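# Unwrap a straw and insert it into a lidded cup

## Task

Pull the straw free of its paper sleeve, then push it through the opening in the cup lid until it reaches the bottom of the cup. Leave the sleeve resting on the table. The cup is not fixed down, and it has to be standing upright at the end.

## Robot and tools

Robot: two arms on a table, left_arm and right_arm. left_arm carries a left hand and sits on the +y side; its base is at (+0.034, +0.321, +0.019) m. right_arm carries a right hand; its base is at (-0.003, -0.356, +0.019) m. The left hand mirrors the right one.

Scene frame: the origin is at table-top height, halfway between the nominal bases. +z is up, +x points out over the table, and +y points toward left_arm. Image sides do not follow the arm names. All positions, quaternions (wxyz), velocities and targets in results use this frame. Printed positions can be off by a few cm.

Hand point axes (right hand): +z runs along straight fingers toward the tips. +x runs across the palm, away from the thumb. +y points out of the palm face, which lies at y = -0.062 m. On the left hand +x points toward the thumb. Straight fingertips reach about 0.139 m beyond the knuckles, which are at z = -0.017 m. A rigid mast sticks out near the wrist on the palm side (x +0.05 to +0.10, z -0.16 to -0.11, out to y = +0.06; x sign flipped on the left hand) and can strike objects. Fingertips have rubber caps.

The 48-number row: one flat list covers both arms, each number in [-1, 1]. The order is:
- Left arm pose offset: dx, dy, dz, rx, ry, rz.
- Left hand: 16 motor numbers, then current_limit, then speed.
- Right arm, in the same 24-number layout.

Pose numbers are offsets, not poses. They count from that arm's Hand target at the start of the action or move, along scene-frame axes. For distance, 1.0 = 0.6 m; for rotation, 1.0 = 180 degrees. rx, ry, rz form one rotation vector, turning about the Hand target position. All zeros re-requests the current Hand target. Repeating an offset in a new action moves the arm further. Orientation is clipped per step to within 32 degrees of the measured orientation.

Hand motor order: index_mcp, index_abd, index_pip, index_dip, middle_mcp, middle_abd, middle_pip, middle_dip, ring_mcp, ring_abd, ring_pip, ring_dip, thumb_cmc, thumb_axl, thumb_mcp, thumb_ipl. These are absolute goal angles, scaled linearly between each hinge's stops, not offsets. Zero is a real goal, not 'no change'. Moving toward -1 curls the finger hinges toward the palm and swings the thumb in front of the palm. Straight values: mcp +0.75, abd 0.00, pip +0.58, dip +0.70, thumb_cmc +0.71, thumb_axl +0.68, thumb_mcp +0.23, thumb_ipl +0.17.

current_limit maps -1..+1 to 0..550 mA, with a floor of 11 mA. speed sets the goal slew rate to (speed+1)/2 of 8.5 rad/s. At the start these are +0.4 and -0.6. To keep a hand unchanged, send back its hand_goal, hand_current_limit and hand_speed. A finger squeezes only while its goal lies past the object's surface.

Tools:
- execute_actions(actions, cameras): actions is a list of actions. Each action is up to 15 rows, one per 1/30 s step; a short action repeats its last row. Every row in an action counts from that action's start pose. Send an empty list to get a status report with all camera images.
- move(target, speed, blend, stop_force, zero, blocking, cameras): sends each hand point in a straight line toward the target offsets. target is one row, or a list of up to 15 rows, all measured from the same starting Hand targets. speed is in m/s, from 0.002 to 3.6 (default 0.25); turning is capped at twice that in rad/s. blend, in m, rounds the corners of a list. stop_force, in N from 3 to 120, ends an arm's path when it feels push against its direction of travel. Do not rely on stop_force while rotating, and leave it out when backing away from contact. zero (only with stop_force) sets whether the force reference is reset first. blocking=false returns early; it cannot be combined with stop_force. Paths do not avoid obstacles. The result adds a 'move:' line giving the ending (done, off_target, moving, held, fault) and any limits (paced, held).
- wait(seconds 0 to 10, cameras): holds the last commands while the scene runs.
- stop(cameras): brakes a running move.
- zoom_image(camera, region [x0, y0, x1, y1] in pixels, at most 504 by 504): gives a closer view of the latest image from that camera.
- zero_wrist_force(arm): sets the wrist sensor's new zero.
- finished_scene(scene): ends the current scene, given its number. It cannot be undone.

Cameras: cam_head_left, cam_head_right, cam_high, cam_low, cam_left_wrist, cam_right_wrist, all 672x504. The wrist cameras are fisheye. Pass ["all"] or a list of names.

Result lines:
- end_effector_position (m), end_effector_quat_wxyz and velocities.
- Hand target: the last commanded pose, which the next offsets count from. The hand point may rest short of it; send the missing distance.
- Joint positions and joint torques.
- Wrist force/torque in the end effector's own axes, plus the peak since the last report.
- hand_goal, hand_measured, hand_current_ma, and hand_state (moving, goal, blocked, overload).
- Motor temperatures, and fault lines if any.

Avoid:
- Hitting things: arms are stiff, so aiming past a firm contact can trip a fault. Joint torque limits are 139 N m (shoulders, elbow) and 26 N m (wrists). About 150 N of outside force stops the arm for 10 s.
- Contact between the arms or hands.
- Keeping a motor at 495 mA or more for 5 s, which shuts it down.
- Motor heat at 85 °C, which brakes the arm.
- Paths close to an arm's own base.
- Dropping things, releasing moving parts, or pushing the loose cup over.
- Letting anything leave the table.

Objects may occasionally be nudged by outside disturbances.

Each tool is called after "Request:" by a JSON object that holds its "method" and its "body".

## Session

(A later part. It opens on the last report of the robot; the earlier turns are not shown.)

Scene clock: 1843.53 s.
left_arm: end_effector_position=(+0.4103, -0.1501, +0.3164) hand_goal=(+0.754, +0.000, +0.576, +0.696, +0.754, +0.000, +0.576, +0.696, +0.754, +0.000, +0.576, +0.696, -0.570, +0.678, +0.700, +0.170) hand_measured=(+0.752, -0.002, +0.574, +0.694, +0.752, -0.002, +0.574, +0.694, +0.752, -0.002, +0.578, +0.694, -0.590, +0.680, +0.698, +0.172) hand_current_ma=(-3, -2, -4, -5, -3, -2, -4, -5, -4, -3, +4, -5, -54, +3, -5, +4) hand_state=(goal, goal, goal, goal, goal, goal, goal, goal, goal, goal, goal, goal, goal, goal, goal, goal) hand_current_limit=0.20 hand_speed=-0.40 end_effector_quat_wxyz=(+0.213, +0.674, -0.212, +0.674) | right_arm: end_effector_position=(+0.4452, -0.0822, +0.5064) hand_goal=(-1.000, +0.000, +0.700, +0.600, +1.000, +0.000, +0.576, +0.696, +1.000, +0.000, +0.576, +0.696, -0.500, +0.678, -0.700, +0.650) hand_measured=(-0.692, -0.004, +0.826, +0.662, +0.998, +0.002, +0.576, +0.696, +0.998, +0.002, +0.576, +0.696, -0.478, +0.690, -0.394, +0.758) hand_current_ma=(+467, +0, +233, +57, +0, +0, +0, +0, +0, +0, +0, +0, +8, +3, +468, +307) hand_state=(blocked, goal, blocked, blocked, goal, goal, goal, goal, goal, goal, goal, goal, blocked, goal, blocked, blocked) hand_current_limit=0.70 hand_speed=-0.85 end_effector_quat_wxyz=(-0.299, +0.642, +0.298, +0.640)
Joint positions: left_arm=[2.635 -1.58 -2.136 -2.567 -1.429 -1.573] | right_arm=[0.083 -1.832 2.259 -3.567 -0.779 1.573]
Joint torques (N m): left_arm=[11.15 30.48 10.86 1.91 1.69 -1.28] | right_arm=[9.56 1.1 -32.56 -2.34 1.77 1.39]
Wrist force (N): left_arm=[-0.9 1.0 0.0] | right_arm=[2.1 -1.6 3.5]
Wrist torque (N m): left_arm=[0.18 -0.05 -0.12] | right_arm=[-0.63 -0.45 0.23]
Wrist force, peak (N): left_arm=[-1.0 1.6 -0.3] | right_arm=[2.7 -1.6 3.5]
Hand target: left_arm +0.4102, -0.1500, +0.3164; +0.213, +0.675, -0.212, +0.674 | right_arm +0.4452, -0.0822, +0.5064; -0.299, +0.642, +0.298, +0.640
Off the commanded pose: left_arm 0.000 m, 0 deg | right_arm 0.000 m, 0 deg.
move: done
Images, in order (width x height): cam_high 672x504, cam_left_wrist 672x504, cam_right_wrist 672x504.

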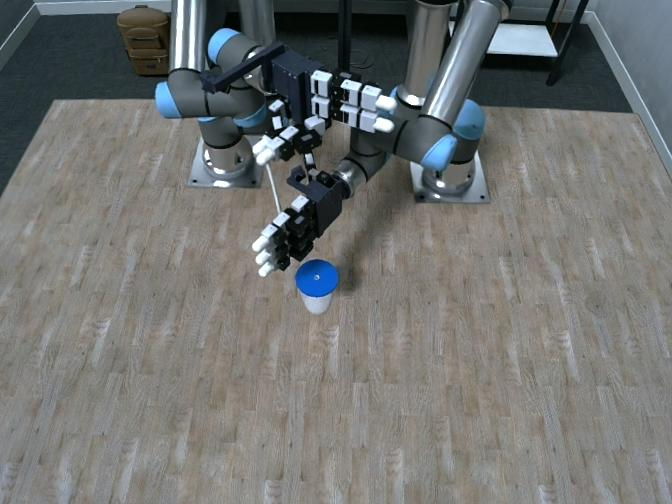

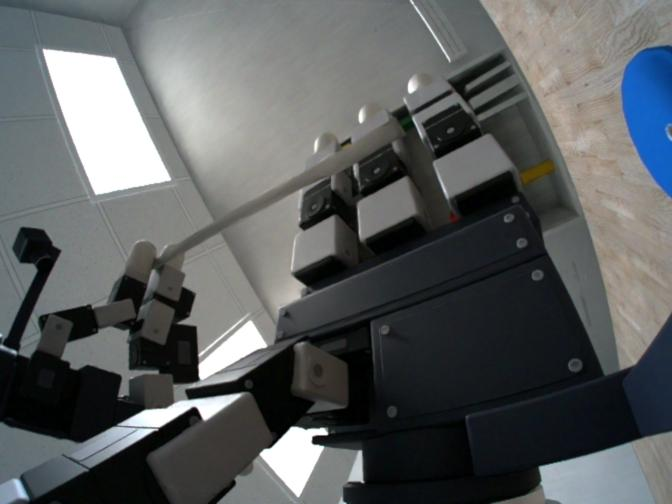

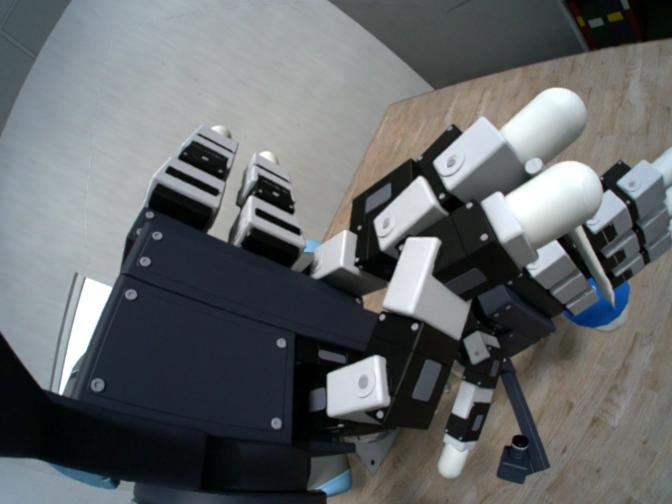

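Request:
{"method": "move", "body": {"target": [0.026,-0.0588,0,-0.032,-0.0455,0,0.754,0,0.576,0.696,0.754,0,0.576,0.696,0.754,0,0.576,0.696,-0.571,0.677,0.7,0.17,0.2,-0.4,0,0,0,0,0,0,-1.0,0,0.7,0.6,1.0,0,0.576,0.696,1.0,0,0.576,0.696,-0.5,0.677,-0.7,0.65,0.7,-0.85], "speed": 0.06, "cameras": ["cam_left_wrist","cam_right_wrist","cam_high"]}}

Request:
{"method": "zoom_image", "body": {"camera": "cam_left_wrist", "region": [100, 50, 480, 370]}}

Request:
{"method": "zoom_image", "body": {"camera": "cam_high", "region": [180, 110, 360, 330]}}

Scene clock: 1857.10 s.
left_arm: end_effector_position=(+0.4258, -0.1852, +0.3164) hand_goal=(+0.754, +0.000, +0.576, +0.696, +0.754, +0.000, +0.576, +0.696, +0.754, +0.000, +0.576, +0.696, -0.570, +0.678, +0.700, +0.170) hand_measured=(+0.752, -0.002, +0.574, +0.694, +0.752, -0.002, +0.574, +0.694, +0.752, -0.002, +0.578, +0.694, -0.590, +0.680, +0.698, +0.172) hand_current_ma=(-3, -2, -4, -5, -3, -2, -4, -5, -3, -3, +4, -5, -54, +3, -4, +4) hand_state=(goal, goal, goal, goal, goal, goal, goal, goal, goal, goal, goal, goal, goal, goal, goal, goal) hand_current_limit=0.20 hand_speed=-0.40 end_effector_quat_wxyz=(+0.231, +0.613, -0.193, +0.730) | right_arm: end_effector_position=(+0.4452, -0.0822, +0.5064) hand_goal=(-1.000, +0.000, +0.700, +0.600, +1.000, +0.000, +0.576, +0.696, +1.000, +0.000, +0.576, +0.696, -0.500, +0.678, -0.700, +0.650) hand_measured=(-0.692, -0.004, +0.826, +0.662, +0.998, +0.002, +0.576, +0.696, +0.998, +0.002, +0.576, +0.696, -0.478, +0.690, -0.394, +0.758) hand_current_ma=(+467, +0, +233, +57, +0, +0, +0, +0, +0, +0, +0, +0, +8, +3, +468, +307) hand_state=(blocked, goal, blocked, blocked, goal, goal, goal, goal, goal, goal, goal, goal, blocked, goal, blocked, blocked) hand_current_limit=0.70 hand_speed=-0.85 end_effector_quat_wxyz=(-0.299, +0.642, +0.298, +0.640)
Joint positions: left_arm=[2.567 -1.714 -2.119 -2.275 -1.498 -1.586] | right_arm=[0.083 -1.832 2.259 -3.567 -0.779 1.573]
Joint torques (N m): left_arm=[-9.46 17.62 25.01 4.91 -2.05 -2.05] | right_arm=[9.12 -1.81 -32.14 -2.33 1.55 1.36]
Wrist force (N): left_arm=[-0.8 0.8 0.0] | right_arm=[1.9 -1.5 3.3]
Wrist torque (N m): left_arm=[0.15 -0.08 -0.02] | right_arm=[-0.63 -0.44 0.21]
Wrist force, peak (N): left_arm=[-1.1 1.2 -0.1] | right_arm=[2.6 -1.9 3.4]
Hand target: left_arm +0.4258, -0.1853, +0.3164; +0.231, +0.613, -0.193, +0.730 | right_arm +0.4452, -0.0822, +0.5064; -0.299, +0.642, +0.298, +0.640
Off the commanded pose: left_arm 0.000 m, 0 deg | right_arm 0.000 m, 0 deg.
move: done
Images, in order (width x height): cam_high 672x504, cam_left_wrist 672x504, cam_right_wrist 672x504.

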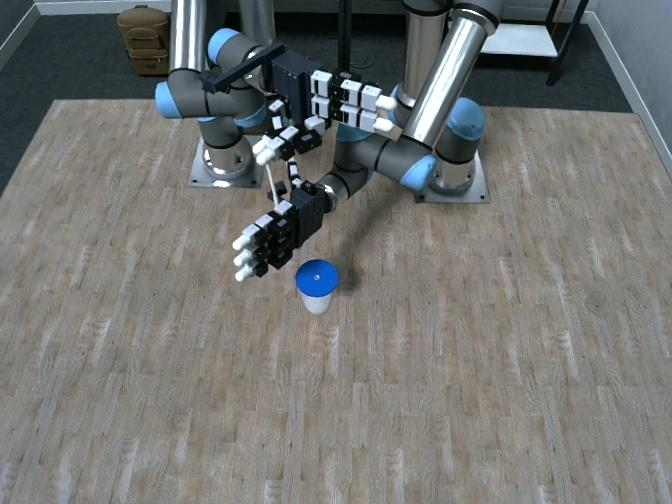

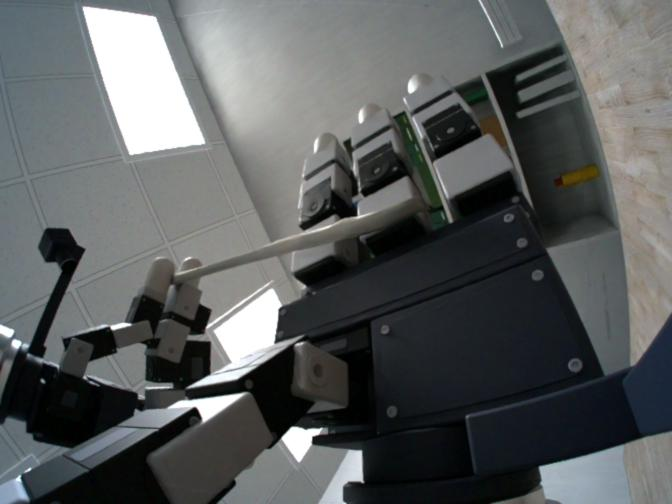

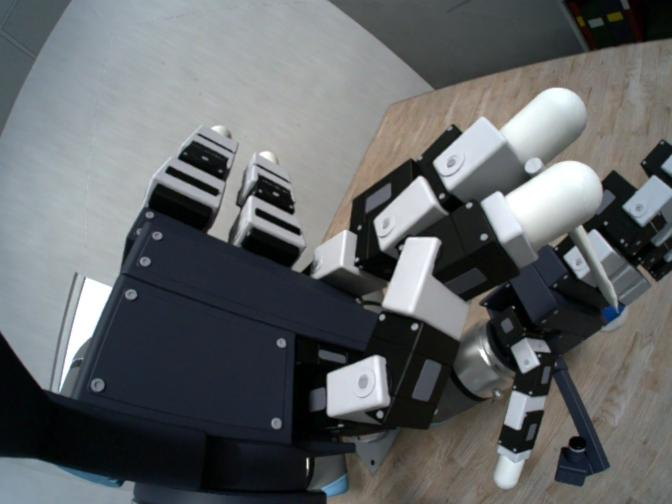

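Scaled by 1.326 from the camera's 672x504 image, which has a finer 960x720 frame.

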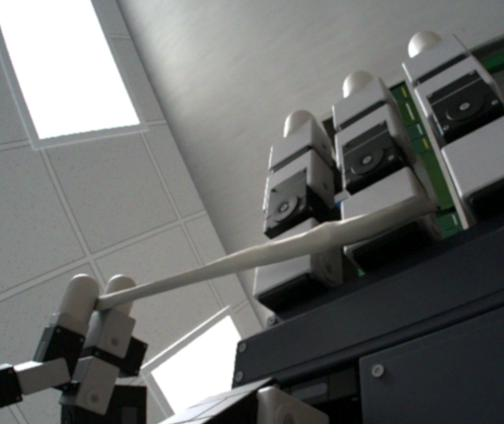

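Scaled by 2.291 from the camera's 672x504 image, which has a finer 960x720 frame.

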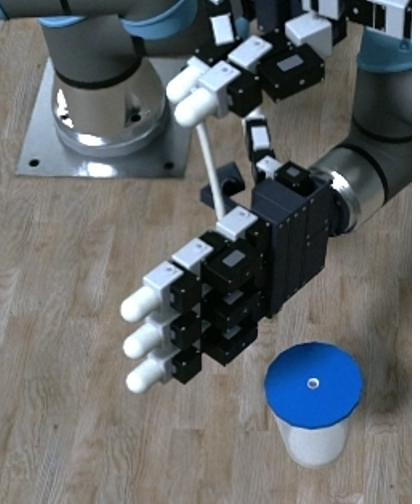

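Request:
{"method": "move", "body": {"target": [[-0.0232,-0.0042,0,0,0,0,0.754,0,0.576,0.696,0.754,0,0.576,0.696,0.754,0,0.576,0.696,-0.571,0.677,0.7,0.17,0.2,-0.4,0,0,0,0,0,0,-1.0,0,0.7,0.6,1.0,0,0.576,0.696,1.0,0,0.576,0.696,-0.5,0.677,-0.7,0.65,0.7,-0.85],[-0.0232,-0.0042,0,0,0,0,0.754,0,-0.25,-0.55,0.754,0,-0.25,-0.55,0.754,0,0.576,0.696,-0.571,0.677,0.7,0.17,0.2,-0.6,0,0,0,0,0,0,-1.0,0,0.7,0.6,1.0,0,0.576,0.696,1.0,0,0.576,0.696,-0.5,0.677,-0.7,0.65,0.7,-0.85]], "speed": 0.06, "cameras": ["cam_left_wrist"]}}

Request:
{"method": "zoom_image", "body": {"camera": "cam_left_wrist", "region": [100, 50, 480, 370]}}

Scene clock: 1864.70 s.
left_arm: end_effector_position=(+0.4119, -0.1878, +0.3164) hand_goal=(+0.754, +0.000, -0.250, -0.550, +0.754, +0.000, -0.250, -0.550, +0.754, +0.000, +0.576, +0.696, -0.570, +0.678, +0.700, +0.170) hand_measured=(+0.752, -0.002, -0.248, -0.548, +0.752, -0.002, -0.248, -0.548, +0.752, -0.002, +0.578, +0.694, -0.590, +0.680, +0.698, +0.172) hand_current_ma=(-3, -2, +4, +5, -3, -2, +4, +5, -3, -3, +4, -5, -54, +3, -4, +4) hand_state=(goal, goal, goal, goal, goal, goal, goal, goal, goal, goal, goal, goal, goal, goal, goal, goal) hand_current_limit=0.20 hand_speed=-0.60 end_effector_quat_wxyz=(+0.231, +0.613, -0.193, +0.730) | right_arm: end_effector_position=(+0.4452, -0.0822, +0.5064) hand_goal=(-1.000, +0.000, +0.700, +0.600, +1.000, +0.000, +0.576, +0.696, +1.000, +0.000, +0.576, +0.696, -0.500, +0.678, -0.700, +0.650) hand_measured=(-0.692, -0.002, +0.826, +0.662, +0.998, +0.002, +0.576, +0.696, +0.998, +0.002, +0.576, +0.696, -0.478, +0.690, -0.394, +0.758) hand_current_ma=(+468, +0, +233, +57, +0, +0, +0, +0, +0, +0, +0, +0, +8, +3, +468, +307) hand_state=(blocked, goal, blocked, blocked, goal, goal, goal, goal, goal, goal, goal, goal, blocked, goal, blocked, blocked) hand_current_limit=0.70 hand_speed=-0.85 end_effector_quat_wxyz=(-0.299, +0.642, +0.298, +0.640)
Joint positions: left_arm=[2.542 -1.699 -2.137 -2.272 -1.523 -1.581] | right_arm=[0.083 -1.832 2.259 -3.567 -0.779 1.573]
Joint torques (N m): left_arm=[-10.34 33.13 10.2 5.29 -2.06 2.11] | right_arm=[10 -4.71 -32.05 -2.38 1.53 1.36]
Wrist force (N): left_arm=[-0.9 0.9 0.0] | right_arm=[2.5 -1.7 2.8]
Wrist torque (N m): left_arm=[0.18 -0.05 -0.11] | right_arm=[-0.61 -0.52 0.25]
Wrist force, peak (N): left_arm=[-0.9 1.2 -0.2] | right_arm=[2.5 -1.8 3.3]
Hand target: left_arm +0.4119, -0.1878, +0.3164; +0.231, +0.613, -0.193, +0.730 | right_arm +0.4452, -0.0822, +0.5064; -0.299, +0.642, +0.298, +0.640
Off the commanded pose: left_arm 0.000 m, 0 deg | right_arm 0.000 m, 0 deg.
move: done
Images, in order (width x height): cam_left_wrist 672x504.

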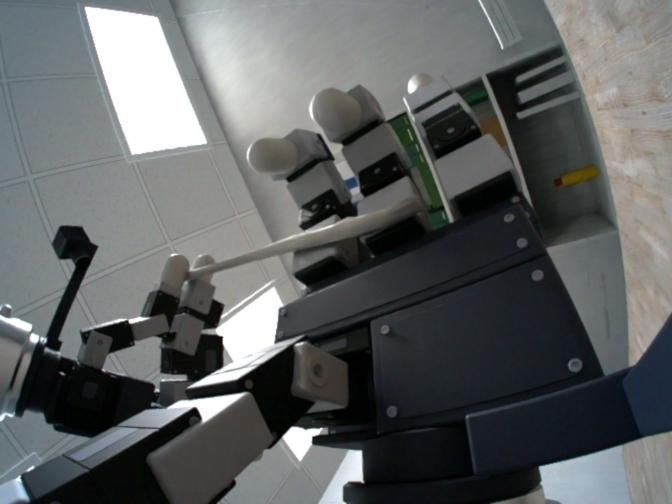

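Scaled by 1.326 from the camera's 672x504 image, which has a finer 960x720 frame.

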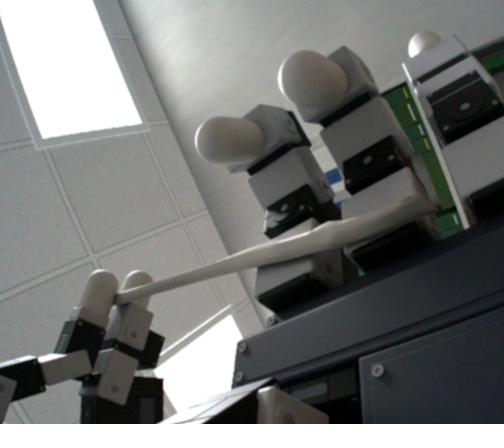

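Request:
{"method": "move", "body": {"target": [[-0.0205,0.0143,0,0,0,0,0.754,0,-0.25,-0.55,0.754,0,-0.25,-0.55,0.754,0,0.576,0.696,-0.571,0.677,0.7,0.17,0.2,-0.6,0,0,0,0,0,0,-1.0,0,0.7,0.6,1.0,0,0.576,0.696,1.0,0,0.576,0.696,-0.5,0.677,-0.7,0.65,0.7,-0.85],[-0.0205,0.0143,0,0,0,0,0.754,0,-1.0,-0.4,0.754,0,-1.0,-0.4,0.754,0,0.576,0.696,-0.571,0.677,0.7,0.17,0.0,-0.7,0,0,0,0,0,0,-1.0,0,0.7,0.6,1.0,0,0.576,0.696,1.0,0,0.576,0.696,-0.5,0.677,-0.7,0.65,0.7,-0.85]], "speed": 0.06, "cameras": ["cam_left_wrist"]}}

Request:
{"method": "zoom_image", "body": {"camera": "cam_left_wrist", "region": [100, 50, 480, 370]}}

Scene clock: 1870.80 s.
left_arm: end_effector_position=(+0.3996, -0.1792, +0.3164) hand_goal=(+0.754, +0.000, -1.000, -0.400, +0.754, +0.000, -1.000, -0.400, +0.754, +0.000, +0.576, +0.696, -0.570, +0.678, +0.700, +0.170) hand_measured=(+0.752, -0.002, -0.998, -0.402, +0.752, -0.002, -0.996, -0.402, +0.752, -0.002, +0.578, +0.694, -0.590, +0.680, +0.698, +0.172) hand_current_ma=(-3, -2, +4, -5, -3, -2, +7, -4, -3, -3, +4, -5, -54, +3, -4, +4) hand_state=(goal, goal, goal, goal, goal, goal, goal, goal, goal, goal, goal, goal, goal, goal, goal, goal) hand_current_limit=0.00 hand_speed=-0.70 end_effector_quat_wxyz=(+0.231, +0.613, -0.193, +0.730) | right_arm: end_effector_position=(+0.4452, -0.0822, +0.5064) hand_goal=(-1.000, +0.000, +0.700, +0.600, +1.000, +0.000, +0.576, +0.696, +1.000, +0.000, +0.576, +0.696, -0.500, +0.678, -0.700, +0.650) hand_measured=(-0.692, +0.000, +0.826, +0.662, +0.998, +0.002, +0.576, +0.696, +0.998, +0.002, +0.576, +0.696, -0.478, +0.690, -0.394, +0.758) hand_current_ma=(+468, +0, +233, +57, +0, +0, +0, +0, +0, +0, +0, +0, +8, +3, +467, +307) hand_state=(blocked, goal, blocked, blocked, goal, goal, goal, goal, goal, goal, goal, goal, blocked, goal, blocked, blocked) hand_current_limit=0.70 hand_speed=-0.85 end_effector_quat_wxyz=(-0.299, +0.642, +0.298, +0.640)
Joint positions: left_arm=[2.544 -1.666 -2.175 -2.267 -1.521 -1.582] | right_arm=[0.083 -1.832 2.259 -3.567 -0.779 1.573]
Joint torques (N m): left_arm=[10.31 33.16 9.35 5.32 1.45 -1.18] | right_arm=[9.53 -6.72 -31.97 -2.19 1.31 1.31]
Wrist force (N): left_arm=[-0.9 0.9 0.0] | right_arm=[1.9 -2.0 3.2]
Wrist torque (N m): left_arm=[0.17 -0.03 -0.10] | right_arm=[-0.68 -0.47 0.23]
Wrist force, peak (N): left_arm=[-1.2 1.0 0.0] | right_arm=[2.7 -1.7 3.2]
Hand target: left_arm +0.3996, -0.1792, +0.3164; +0.231, +0.613, -0.193, +0.730 | right_arm +0.4452, -0.0822, +0.5064; -0.299, +0.642, +0.298, +0.640
Off the commanded pose: left_arm 0.000 m, 0 deg | right_arm 0.000 m, 0 deg.
move: done
Images, in order (width x height): cam_left_wrist 672x504.

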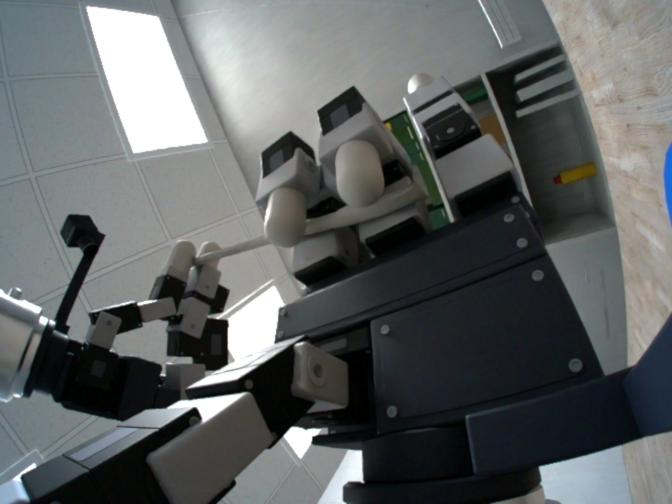

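Scaled by 1.326 from the camera's 672x504 image, which has a finer 960x720 frame.

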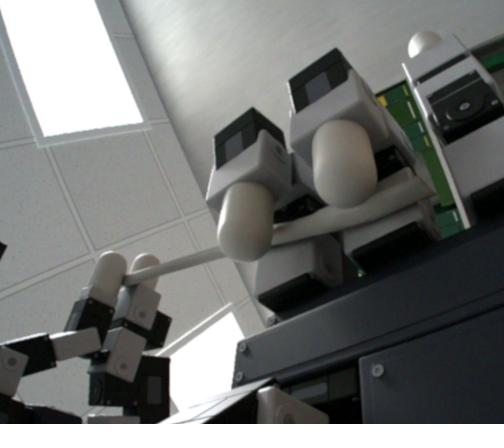

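Request:
{"method": "move", "body": {"target": [[0,0,0,0,0,0,0.754,0,-1.0,-1.0,0.754,0,-1.0,-1.0,0.754,0,0.576,0.696,-0.571,0.677,0.7,0.17,-0.2,-0.85,0,0,0,0,0,0,-1.0,0,0.7,0.6,1.0,0,0.576,0.696,1.0,0,0.576,0.696,-0.5,0.677,-0.7,0.65,0.7,-0.85],[0,0,0,0,0,0,0.754,0,-1.0,-1.0,0.754,0,-1.0,-1.0,0.754,0,0.576,0.696,-0.571,0.677,0.7,0.17,0.78,-0.85,0,0,0.0005,0,0,0,-1.0,0,0.7,0.6,1.0,0,0.576,0.696,1.0,0,0.576,0.696,-0.5,0.677,-0.7,0.65,0.78,-0.85],[0,0,0,0,0,0,0.754,0,-1.0,-1.0,0.754,0,-1.0,-1.0,0.754,0,0.576,0.696,-0.571,0.677,0.7,0.17,0.78,-0.85,0,0,0.01,0,0,0,-1.0,0,0.7,0.6,1.0,0,0.576,0.696,1.0,0,0.576,0.696,-0.5,0.677,-0.7,0.65,0.78,-0.85]], "speed": 0.01, "cameras": ["cam_left_wrist","cam_right_wrist"]}}

Request:
{"method": "zoom_image", "body": {"camera": "cam_left_wrist", "region": [100, 50, 480, 370]}}

Request:
{"method": "zoom_image", "body": {"camera": "cam_right_wrist", "region": [450, 60, 672, 320]}}

Scene clock: 1879.83 s.
left_arm: end_effector_position=(+0.3996, -0.1792, +0.3164) hand_goal=(+0.754, +0.000, -1.000, -1.000, +0.754, +0.000, -1.000, -1.000, +0.754, +0.000, +0.576, +0.696, -0.570, +0.678, +0.700, +0.170) hand_measured=(+0.730, -0.010, -0.956, -0.648, +0.762, +0.006, -0.940, -0.572, +0.752, -0.002, +0.578, +0.694, -0.590, +0.680, +0.698, +0.172) hand_current_ma=(-76, -21, +143, +489, +22, +11, +208, +490, -3, -3, +4, -5, -54, +3, -4, +4) hand_state=(blocked, goal, blocked, blocked, goal, goal, blocked, blocked, goal, goal, goal, goal, goal, goal, goal, goal) hand_current_limit=0.78 hand_speed=-0.85 end_effector_quat_wxyz=(+0.231, +0.613, -0.193, +0.730) | right_arm: end_effector_position=(+0.4452, -0.0822, +0.5122) hand_goal=(-1.000, +0.000, +0.700, +0.600, +1.000, +0.000, +0.576, +0.696, +1.000, +0.000, +0.576, +0.696, -0.500, +0.678, -0.700, +0.650) hand_measured=(-0.692, +0.048, +0.826, +0.662, +0.998, +0.002, +0.576, +0.696, +0.998, +0.002, +0.576, +0.696, -0.454, +0.698, -0.394, +0.758) hand_current_ma=(+490, +28, +233, +57, +0, +0, +0, +0, +0, +0, +0, +0, +34, +8, +490, +307) hand_state=(blocked, blocked, blocked, blocked, goal, goal, goal, goal, goal, goal, goal, goal, blocked, goal, blocked, blocked) hand_current_limit=0.78 hand_speed=-0.85 end_effector_quat_wxyz=(-0.299, +0.642, +0.298, +0.640)
Joint positions: left_arm=[2.544 -1.666 -2.175 -2.267 -1.521 -1.582] | right_arm=[0.083 -1.84 2.247 -3.548 -0.779 1.573]
Joint torques (N m): left_arm=[11.89 28.33 13.04 3.33 -0.9 -1.11] | right_arm=[9.1 -24.59 -36.56 -0.92 1.36 0.05]
Wrist force (N): left_arm=[4.9 2.7 0.3] | right_arm=[-3.9 -0.9 4.4]
Wrist torque (N m): left_arm=[0.09 0.11 0.50] | right_arm=[-0.48 -0.20 0.39]
Wrist force, peak (N): left_arm=[5.2 2.6 0.6] | right_arm=[-3.8 -1.0 4.8]
Hand target: left_arm +0.3996, -0.1792, +0.3164; +0.231, +0.613, -0.193, +0.730 | right_arm +0.4452, -0.0822, +0.5124; -0.299, +0.642, +0.298, +0.640
Off the commanded pose: left_arm 0.000 m, 0 deg | right_arm 0.000 m, 0 deg.
move: done
Images, in order (width x height): cam_left_wrist 672x504, cam_right_wrist 672x504.

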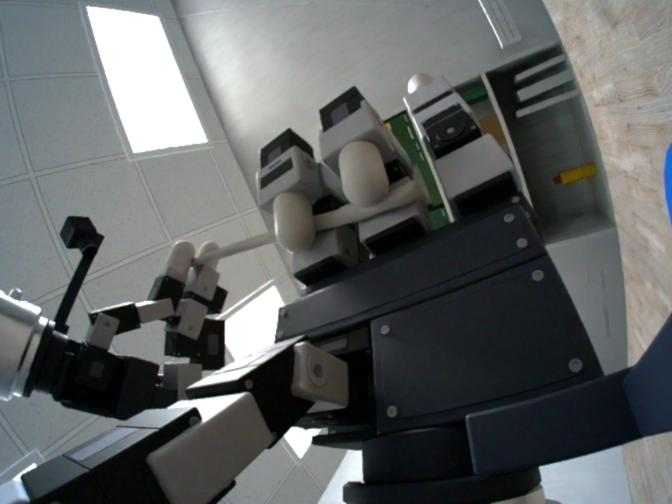

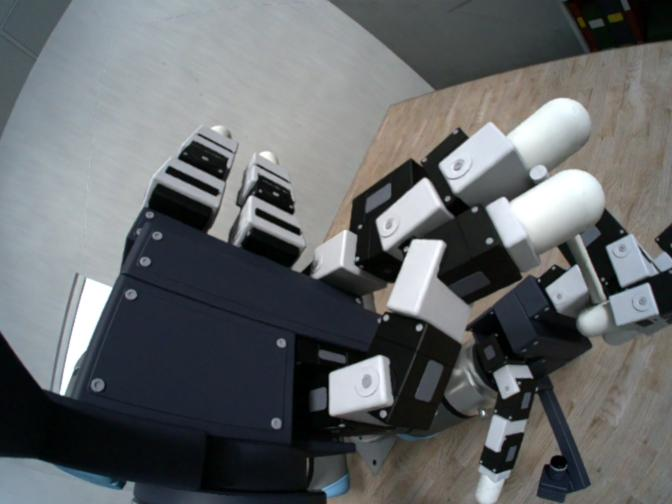

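Scaled by 1.326 from the camera's 672x504 image, which has a finer 960x720 frame.

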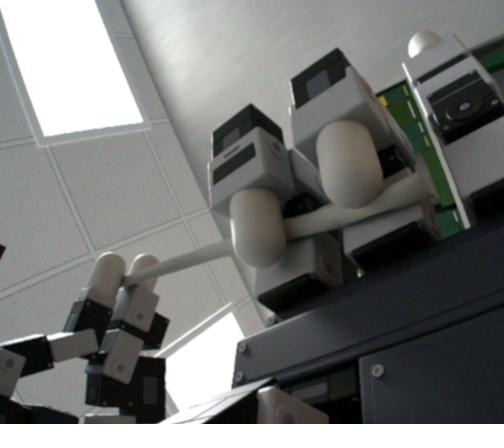

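Scaled by 1.938 from the camera's 672x504 image, which has a finer 960x720 frame.

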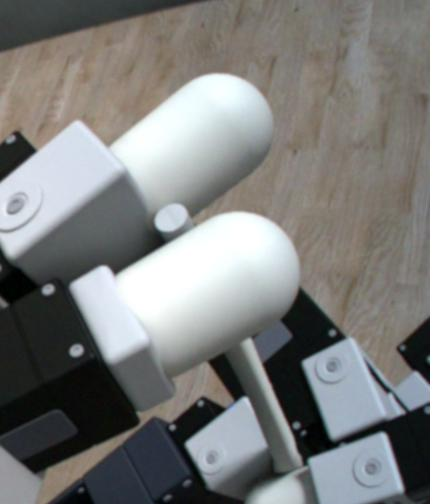

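Request:
{"method": "move", "body": {"target": [[0,0,0,0,0,0,0.754,0,-1.0,-1.0,0.754,0,-1.0,-1.0,0.754,0,0.576,0.696,-0.571,0.677,0.7,0.17,0.7,-0.85,0,0,-0.01,0,0,0,-1.0,0,0.7,0.6,1.0,0,0.576,0.696,1.0,0,0.576,0.696,-0.5,0.677,-0.7,0.65,0.5,-0.85],[0,0,0,0,0,0,0.754,0,-1.0,-1.0,0.754,0,-1.0,-1.0,0.754,0,0.576,0.696,-0.571,0.677,0.7,0.17,0.7,-0.85,0,0,-0.0095,0,0,0,-0.6,0,0.796,0.696,1.0,0,0.576,0.696,1.0,0,0.576,0.696,-0.5,0.677,-0.3,0.773,0.5,-0.8],[0,0,0,0,0,0,0.754,0,-1.0,-1.0,0.754,0,-1.0,-1.0,0.754,0,0.576,0.696,-0.571,0.677,0.7,0.17,0.7,-0.85,0,0,-0.0067,0,0,0,-0.6,0,0.796,0.696,1.0,0,0.576,0.696,1.0,0,0.576,0.696,-0.5,0.677,-0.3,0.773,0.5,-0.8]], "speed": 0.02, "cameras": ["cam_left_wrist","cam_right_wrist"]}}

Request:
{"method": "zoom_image", "body": {"camera": "cam_left_wrist", "region": [120, 200, 300, 360]}}

Request:
{"method": "zoom_image", "body": {"camera": "cam_right_wrist", "region": [450, 60, 672, 320]}}

Scene clock: 1889.57 s.
left_arm: end_effector_position=(+0.3996, -0.1792, +0.3164) hand_goal=(+0.754, +0.000, -1.000, -1.000, +0.754, +0.000, -1.000, -1.000, +0.754, +0.000, +0.576, +0.696, -0.570, +0.678, +0.700, +0.170) hand_measured=(+0.744, -0.004, -0.946, -0.672, +0.762, +0.006, -0.938, -0.590, +0.752, -0.002, +0.578, +0.694, -0.590, +0.680, +0.698, +0.172) hand_current_ma=(-25, -6, +182, +467, +22, +11, +216, +467, -3, -3, +4, -5, -54, +3, -4, +4) hand_state=(goal, goal, blocked, blocked, goal, goal, blocked, blocked, goal, goal, goal, goal, goal, goal, goal, goal) hand_current_limit=0.70 hand_speed=-0.85 end_effector_quat_wxyz=(+0.231, +0.613, -0.193, +0.730) | right_arm: end_effector_position=(+0.4452, -0.0822, +0.5082) hand_goal=(-0.600, +0.000, +0.796, +0.696, +1.000, +0.000, +0.576, +0.696, +1.000, +0.000, +0.576, +0.696, -0.500, +0.678, -0.300, +0.774) hand_measured=(-0.602, +0.002, +0.798, +0.698, +0.998, +0.002, +0.576, +0.696, +0.998, +0.002, +0.576, +0.696, -0.484, +0.684, -0.302, +0.774) hand_current_ma=(+0, +0, +0, +0, +0, +0, +0, +0, +0, +0, +0, +0, +4, +1, +0, +0) hand_state=(goal, goal, goal, goal, goal, goal, goal, goal, goal, goal, goal, goal, goal, goal, goal, goal) hand_current_limit=0.50 hand_speed=-0.80 end_effector_quat_wxyz=(-0.299, +0.642, +0.298, +0.640) end_effector_velocity=(+0.000, +0.000, +0.001) end_effector_angular_velocity=(-0.001, +0.002, +0.000)
Joint positions: left_arm=[2.544 -1.666 -2.175 -2.267 -1.521 -1.582] | right_arm=[0.083 -1.835 2.255 -3.561 -0.779 1.573]
Joint velocities: left_arm=[within noise] | right_arm=[0 -0.003 -0.001 0.006 0 -0.001]
Joint torques (N m): left_arm=[11.25 30.54 19.48 5.28 -0.68 -1.23] | right_arm=[9.06 -21.68 -31.76 1.02 1.15 1.33]
Wrist force (N): left_arm=[-0.7 1.0 0.1] | right_arm=[2.5 -2.0 3.4]
Wrist torque (N m): left_arm=[0.15 -0.06 -0.09] | right_arm=[-0.68 -0.49 0.25]
Wrist force, peak (N): left_arm=[5.5 2.7 0.7] | right_arm=[-4.5 -1.4 4.8]
Hand target: left_arm +0.3996, -0.1792, +0.3164; +0.231, +0.613, -0.193, +0.730 | right_arm +0.4452, -0.0822, +0.5084; -0.299, +0.642, +0.298, +0.640
Off the commanded pose: left_arm 0.000 m, 0 deg | right_arm 0.000 m, 0 deg.
move: done
Images, in order (width x height): cam_left_wrist 672x504, cam_right_wrist 672x504.

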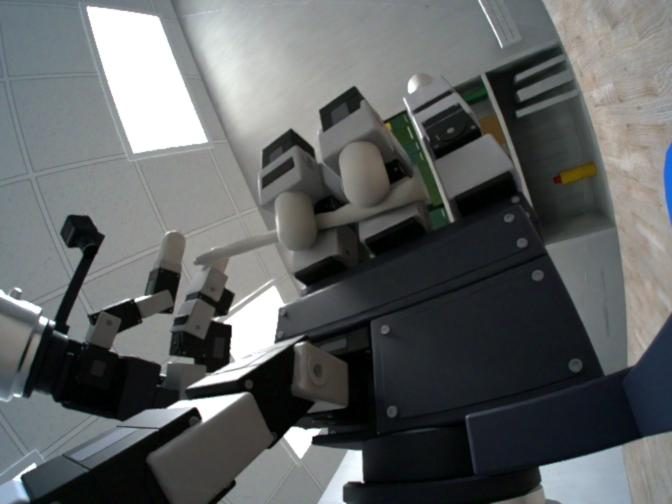

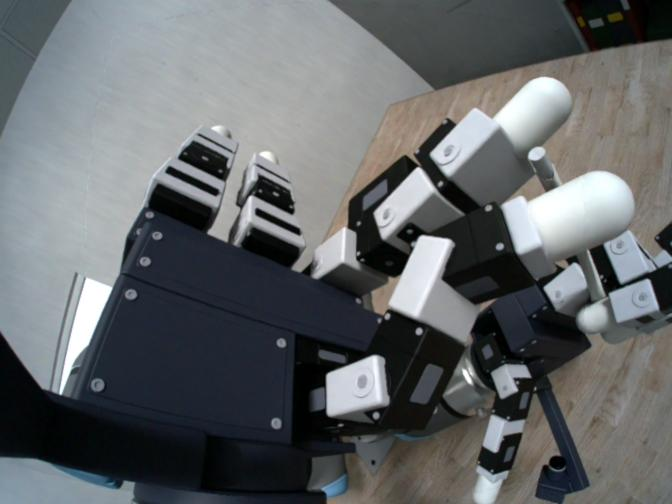

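Scaled by 2.800 from the camera's 672x504 image, which has a finer 960x720 frame.

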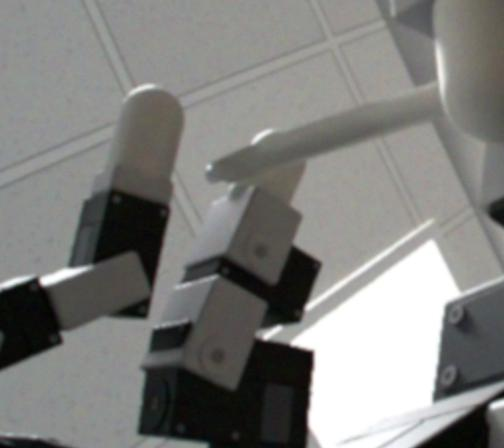

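Scaled by 1.938 from the camera's 672x504 image, which has a finer 960x720 frame.

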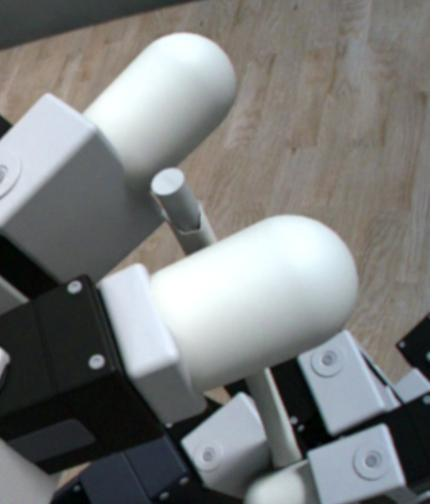

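Request:
{"method": "move", "body": {"target": [0,0,0,0,0,0,0.754,0,-1.0,-1.0,0.754,0,-1.0,-1.0,0.754,0,0.576,0.696,-0.571,0.677,0.7,0.17,0.7,-0.85,0.004,0.005,0.0067,0,0,0,-0.6,0,0.796,0.696,1.0,0,0.576,0.696,1.0,0,0.576,0.696,-0.5,0.677,-0.36,0.773,0.5,-0.8], "speed": 0.02, "cameras": ["cam_right_wrist"]}}

Request:
{"method": "zoom_image", "body": {"camera": "cam_right_wrist", "region": [470, 60, 660, 280]}}

Scene clock: 1900.63 s.
left_arm: end_effector_position=(+0.3996, -0.1792, +0.3164) hand_goal=(+0.754, +0.000, -1.000, -1.000, +0.754, +0.000, -1.000, -1.000, +0.754, +0.000, +0.576, +0.696, -0.570, +0.678, +0.700, +0.170) hand_measured=(+0.744, -0.004, -0.946, -0.672, +0.762, +0.006, -0.938, -0.590, +0.752, -0.002, +0.578, +0.694, -0.590, +0.680, +0.698, +0.172) hand_current_ma=(-25, -6, +182, +467, +22, +11, +216, +468, -3, -3, +4, -5, -54, +3, -4, +4) hand_state=(goal, goal, blocked, blocked, goal, goal, blocked, blocked, goal, goal, goal, goal, goal, goal, goal, goal) hand_current_limit=0.70 hand_speed=-0.85 end_effector_quat_wxyz=(+0.231, +0.613, -0.193, +0.730) | right_arm: end_effector_position=(+0.4475, -0.0793, +0.5123) hand_goal=(-0.600, +0.000, +0.796, +0.696, +1.000, +0.000, +0.576, +0.696, +1.000, +0.000, +0.576, +0.696, -0.500, +0.678, -0.360, +0.774) hand_measured=(-0.602, +0.002, +0.798, +0.698, +0.998, +0.002, +0.576, +0.696, +0.998, +0.002, +0.576, +0.696, -0.484, +0.684, -0.358, +0.774) hand_current_ma=(+0, +0, +0, +0, +0, +0, +0, +0, +0, +0, +0, +0, +4, +1, +0, +0) hand_state=(goal, goal, goal, goal, goal, goal, goal, goal, goal, goal, goal, goal, goal, goal, goal, goal) hand_current_limit=0.50 hand_speed=-0.80 end_effector_quat_wxyz=(-0.299, +0.642, +0.298, +0.640)
Joint positions: left_arm=[2.544 -1.666 -2.175 -2.267 -1.521 -1.582] | right_arm=[0.094 -1.829 2.24 -3.551 -0.789 1.573]
Joint torques (N m): left_arm=[10.42 30.73 20.09 5.19 -0.77 -1.22] | right_arm=[12.27 5.55 -31.46 0.77 -1.68 0.04]
Wrist force (N): left_arm=[-1.0 1.2 0.0] | right_arm=[2.3 -1.8 3.3]
Wrist torque (N m): left_arm=[0.18 -0.05 -0.11] | right_arm=[-0.63 -0.48 0.25]
Wrist force, peak (N): left_arm=[-1.1 1.2 -0.2] | right_arm=[2.3 -2.3 3.6]
Hand target: left_arm +0.3996, -0.1792, +0.3164; +0.231, +0.613, -0.193, +0.730 | right_arm +0.4476, -0.0792, +0.5124; -0.299, +0.642, +0.298, +0.640
Off the commanded pose: left_arm 0.000 m, 0 deg | right_arm 0.000 m, 0 deg.
move: done
Images, in order (width x height): cam_right_wrist 672x504.

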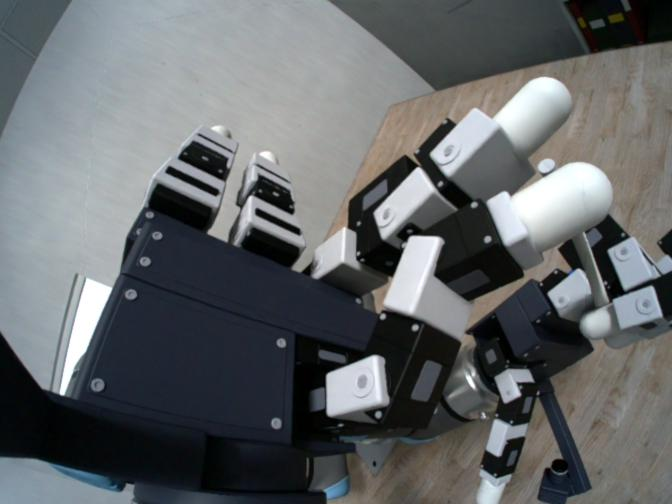

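Scaled by 2.291 from the camera's 672x504 image, which has a finer 960x720 frame.

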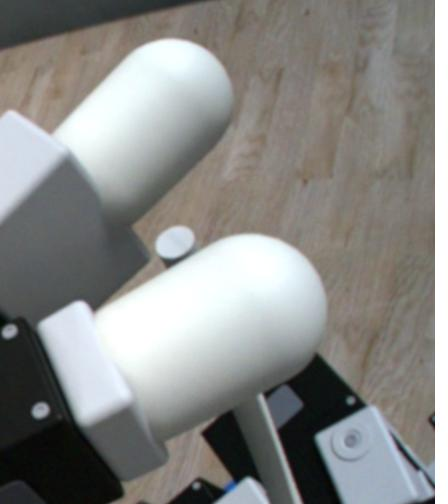

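Request:
{"method": "move", "body": {"target": [[0,0,0,0,0,0,0.754,0,-1.0,-1.0,0.754,0,-1.0,-1.0,0.754,0,0.576,0.696,-0.571,0.677,0.7,0.17,0.7,-0.85,0,0,-0.006,0,0,0,-0.6,0,0.796,0.696,1.0,0,0.576,0.696,1.0,0,0.576,0.696,-0.5,0.677,-0.36,0.773,0.5,-0.8],[0,0,0,0,0,0,0.754,0,-1.0,-1.0,0.754,0,-1.0,-1.0,0.754,0,0.576,0.696,-0.571,0.677,0.7,0.17,0.7,-0.85,0,0,-0.006,0,0,0,-0.85,0,0.78,0.68,1.0,0,0.576,0.696,1.0,0,0.576,0.696,-0.5,0.677,-0.55,0.74,0.2,-0.85],[0,0,0,0,0,0,0.754,0,-1.0,-1.0,0.754,0,-1.0,-1.0,0.754,0,0.576,0.696,-0.571,0.677,0.7,0.17,0.78,-0.85,0,0,-0.006,0,0,0,-1.0,0,0.7,0.6,1.0,0,0.576,0.696,1.0,0,0.576,0.696,-0.5,0.677,-0.75,0.65,0.79,-0.85]], "speed": 0.02, "cameras": ["cam_right_wrist"]}}

Request:
{"method": "zoom_image", "body": {"camera": "cam_right_wrist", "region": [470, 60, 660, 280]}}

Scene clock: 1910.13 s.
left_arm: end_effector_position=(+0.3996, -0.1792, +0.3164) hand_goal=(+0.754, +0.000, -1.000, -1.000, +0.754, +0.000, -1.000, -1.000, +0.754, +0.000, +0.576, +0.696, -0.570, +0.678, +0.700, +0.170) hand_measured=(+0.748, -0.004, -0.946, -0.672, +0.762, +0.006, -0.936, -0.596, +0.752, -0.002, +0.578, +0.694, -0.590, +0.680, +0.698, +0.172) hand_current_ma=(-13, -6, +182, +490, +21, +12, +227, +490, -3, -3, +4, -5, -54, +3, -4, +4) hand_state=(goal, goal, blocked, blocked, goal, goal, blocked, blocked, goal, goal, goal, goal, goal, goal, goal, goal) hand_current_limit=0.78 hand_speed=-0.85 end_effector_quat_wxyz=(+0.231, +0.613, -0.193, +0.730) | right_arm: end_effector_position=(+0.4476, -0.0792, +0.5088) hand_goal=(-1.000, +0.000, +0.700, +0.600, +1.000, +0.000, +0.576, +0.696, +1.000, +0.000, +0.576, +0.696, -0.500, +0.678, -0.750, +0.650) hand_measured=(-0.680, +0.000, +0.824, +0.662, +0.998, +0.002, +0.576, +0.696, +0.998, +0.002, +0.576, +0.696, -0.486, +0.684, -0.406, +0.770) hand_current_ma=(+492, +0, +225, +58, +0, +0, +0, +0, +0, +0, +0, +0, +3, +1, +492, +380) hand_state=(blocked, goal, blocked, blocked, goal, goal, goal, goal, goal, goal, goal, goal, goal, goal, blocked, blocked) hand_current_limit=0.79 hand_speed=-0.85 end_effector_quat_wxyz=(-0.299, +0.642, +0.298, +0.640)
Joint positions: left_arm=[2.544 -1.666 -2.175 -2.267 -1.521 -1.582] | right_arm=[0.094 -1.824 2.246 -3.562 -0.79 1.573]
Joint torques (N m): left_arm=[10.1 31.98 21.24 5.16 -0.62 -1.11] | right_arm=[11.24 5.05 -8.95 -2.84 0 -0.54]
Wrist force (N): left_arm=[-1.3 0.7 -0.9] | right_arm=[2.3 -0.7 3.0]
Wrist torque (N m): left_arm=[0.22 0.09 -0.18] | right_arm=[-0.55 -0.48 0.21]
Wrist force, peak (N): left_arm=[-1.1 1.3 0.0] | right_arm=[2.6 -2.3 3.5]
Hand target: left_arm +0.3996, -0.1792, +0.3164; +0.231, +0.613, -0.193, +0.730 | right_arm +0.4476, -0.0792, +0.5088; -0.299, +0.642, +0.298, +0.640
Off the commanded pose: left_arm 0.000 m, 0 deg | right_arm 0.000 m, 0 deg.
move: done
Images, in order (width x height): cam_right_wrist 672x504.

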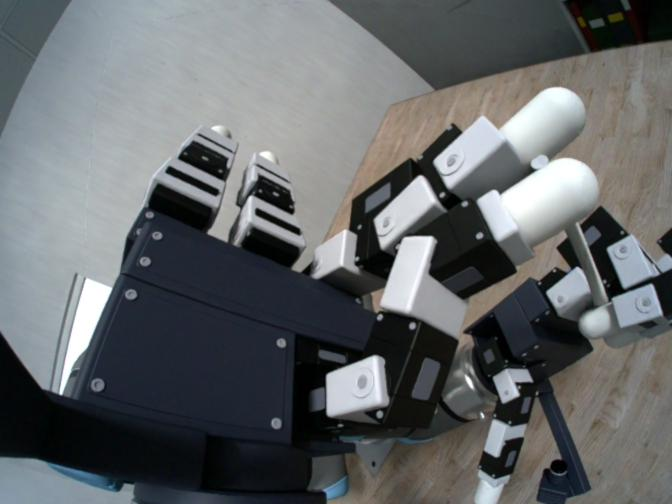

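Scaled by 2.291 from the camera's 672x504 image, which has a finer 960x720 frame.

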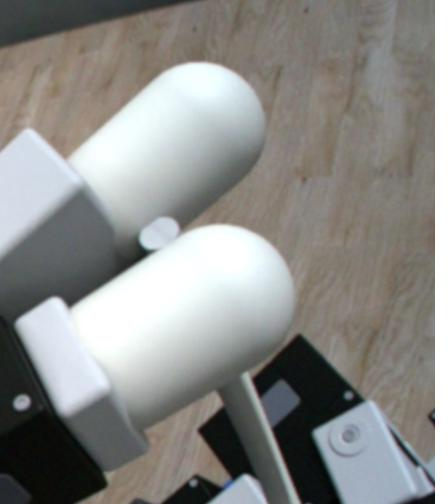

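Request:
{"method": "move", "body": {"target": [0,0,0,0,0,0,0.754,0,-1.0,-1.0,0.754,0,-1.0,-1.0,0.754,0,0.576,0.696,-0.571,0.677,0.7,0.17,0.79,-0.85,-0.0028,0.002,0.02,0,0,0,-1.0,0,0.7,0.6,1.0,0,0.576,0.696,1.0,0,0.576,0.696,-0.5,0.677,-0.75,0.65,0.79,-0.85], "speed": 0.01, "cameras": ["cam_right_wrist","cam_left_wrist"]}}

Request:
{"method": "zoom_image", "body": {"camera": "cam_right_wrist", "region": [470, 60, 660, 280]}}

Request:
{"method": "zoom_image", "body": {"camera": "cam_left_wrist", "region": [120, 100, 480, 360]}}

Scene clock: 1917.07 s.
left_arm: end_effector_position=(+0.3996, -0.1792, +0.3164) hand_goal=(+0.754, +0.000, -1.000, -1.000, +0.754, +0.000, -1.000, -1.000, +0.754, +0.000, +0.576, +0.696, -0.570, +0.678, +0.700, +0.170) hand_measured=(+0.760, -0.008, -0.946, -0.674, +0.762, +0.004, -0.922, -0.614, +0.752, -0.002, +0.578, +0.694, -0.590, +0.680, +0.698, +0.172) hand_current_ma=(+15, -17, +182, +492, +22, +8, +284, +492, -3, -3, +4, -5, -54, +3, -4, +4) hand_state=(goal, goal, blocked, blocked, goal, goal, blocked, blocked, goal, goal, goal, goal, goal, goal, goal, goal) hand_current_limit=0.79 hand_speed=-0.85 end_effector_quat_wxyz=(+0.231, +0.613, -0.193, +0.731) | right_arm: end_effector_position=(+0.4459, -0.0780, +0.5207) hand_goal=(-1.000, +0.000, +0.700, +0.600, +1.000, +0.000, +0.576, +0.696, +1.000, +0.000, +0.576, +0.696, -0.500, +0.678, -0.750, +0.650) hand_measured=(-0.702, -0.004, +0.806, +0.640, +0.998, +0.002, +0.576, +0.696, +0.998, +0.002, +0.576, +0.696, -0.432, +0.706, -0.406, +0.754) hand_current_ma=(+492, +0, +162, +24, +0, +0, +0, +0, +0, +0, +0, +0, +69, +17, +492, +281) hand_state=(blocked, goal, blocked, blocked, goal, goal, goal, goal, goal, goal, goal, goal, blocked, blocked, blocked, blocked) hand_current_limit=0.79 hand_speed=-0.85 end_effector_quat_wxyz=(-0.299, +0.642, +0.298, +0.640) end_effector_velocity=(+0.000, +0.000, +0.000) end_effector_angular_velocity=(+0.000, +0.002, -0.001)
Joint positions: left_arm=[2.544 -1.666 -2.175 -2.267 -1.521 -1.582] | right_arm=[0.1 -1.84 2.224 -3.525 -0.795 1.573]
Joint velocities: left_arm=[within noise] | right_arm=[0 -0.001 -0.002 0.005 -0.001 0]
Joint torques (N m): left_arm=[5.81 22.44 20.89 1.62 -0.89 -1.13] | right_arm=[10.76 -22.03 -33.07 0.3 -1.34 -0.53]
Wrist force (N): left_arm=[0.0 -0.7 -0.7] | right_arm=[1.8 -0.4 1.7]
Wrist torque (N m): left_arm=[0.27 0.09 -0.34] | right_arm=[-0.61 -0.51 0.24]
Wrist force, peak (N): left_arm=[7.0 0.2 1.0] | right_arm=[-6.1 -1.2 2.6]
Hand target: left_arm +0.3996, -0.1792, +0.3164; +0.231, +0.613, -0.193, +0.730 | right_arm +0.4459, -0.0780, +0.5208; -0.299, +0.642, +0.298, +0.640
Off the commanded pose: left_arm 0.000 m, 0 deg | right_arm 0.000 m, 0 deg.
move: done
Images, in order (width x height): cam_left_wrist 672x504, cam_right_wrist 672x504.

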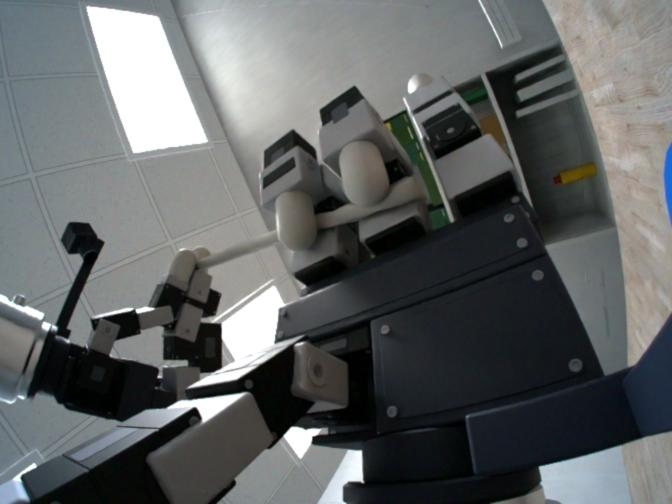

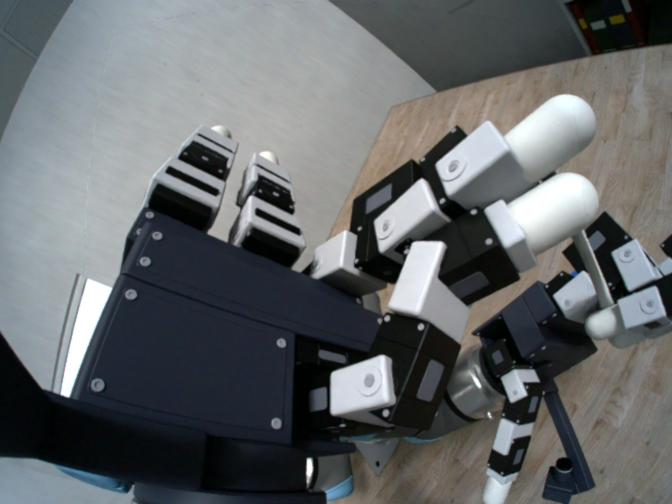

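Scaled by 2.291 from the camera's 672x504 image, which has a finer 960x720 frame.

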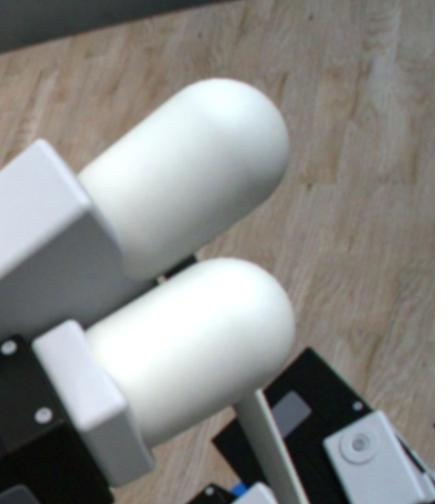

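Scaled by 1.400 from the camera's 672x504 image, which has a finer 960x720 frame.

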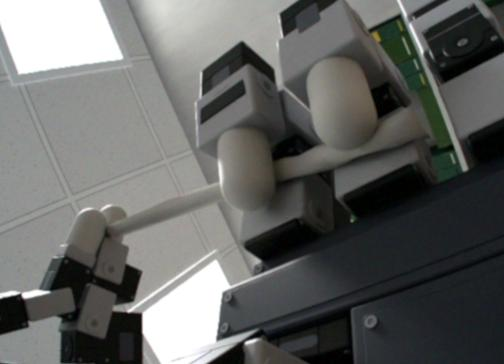

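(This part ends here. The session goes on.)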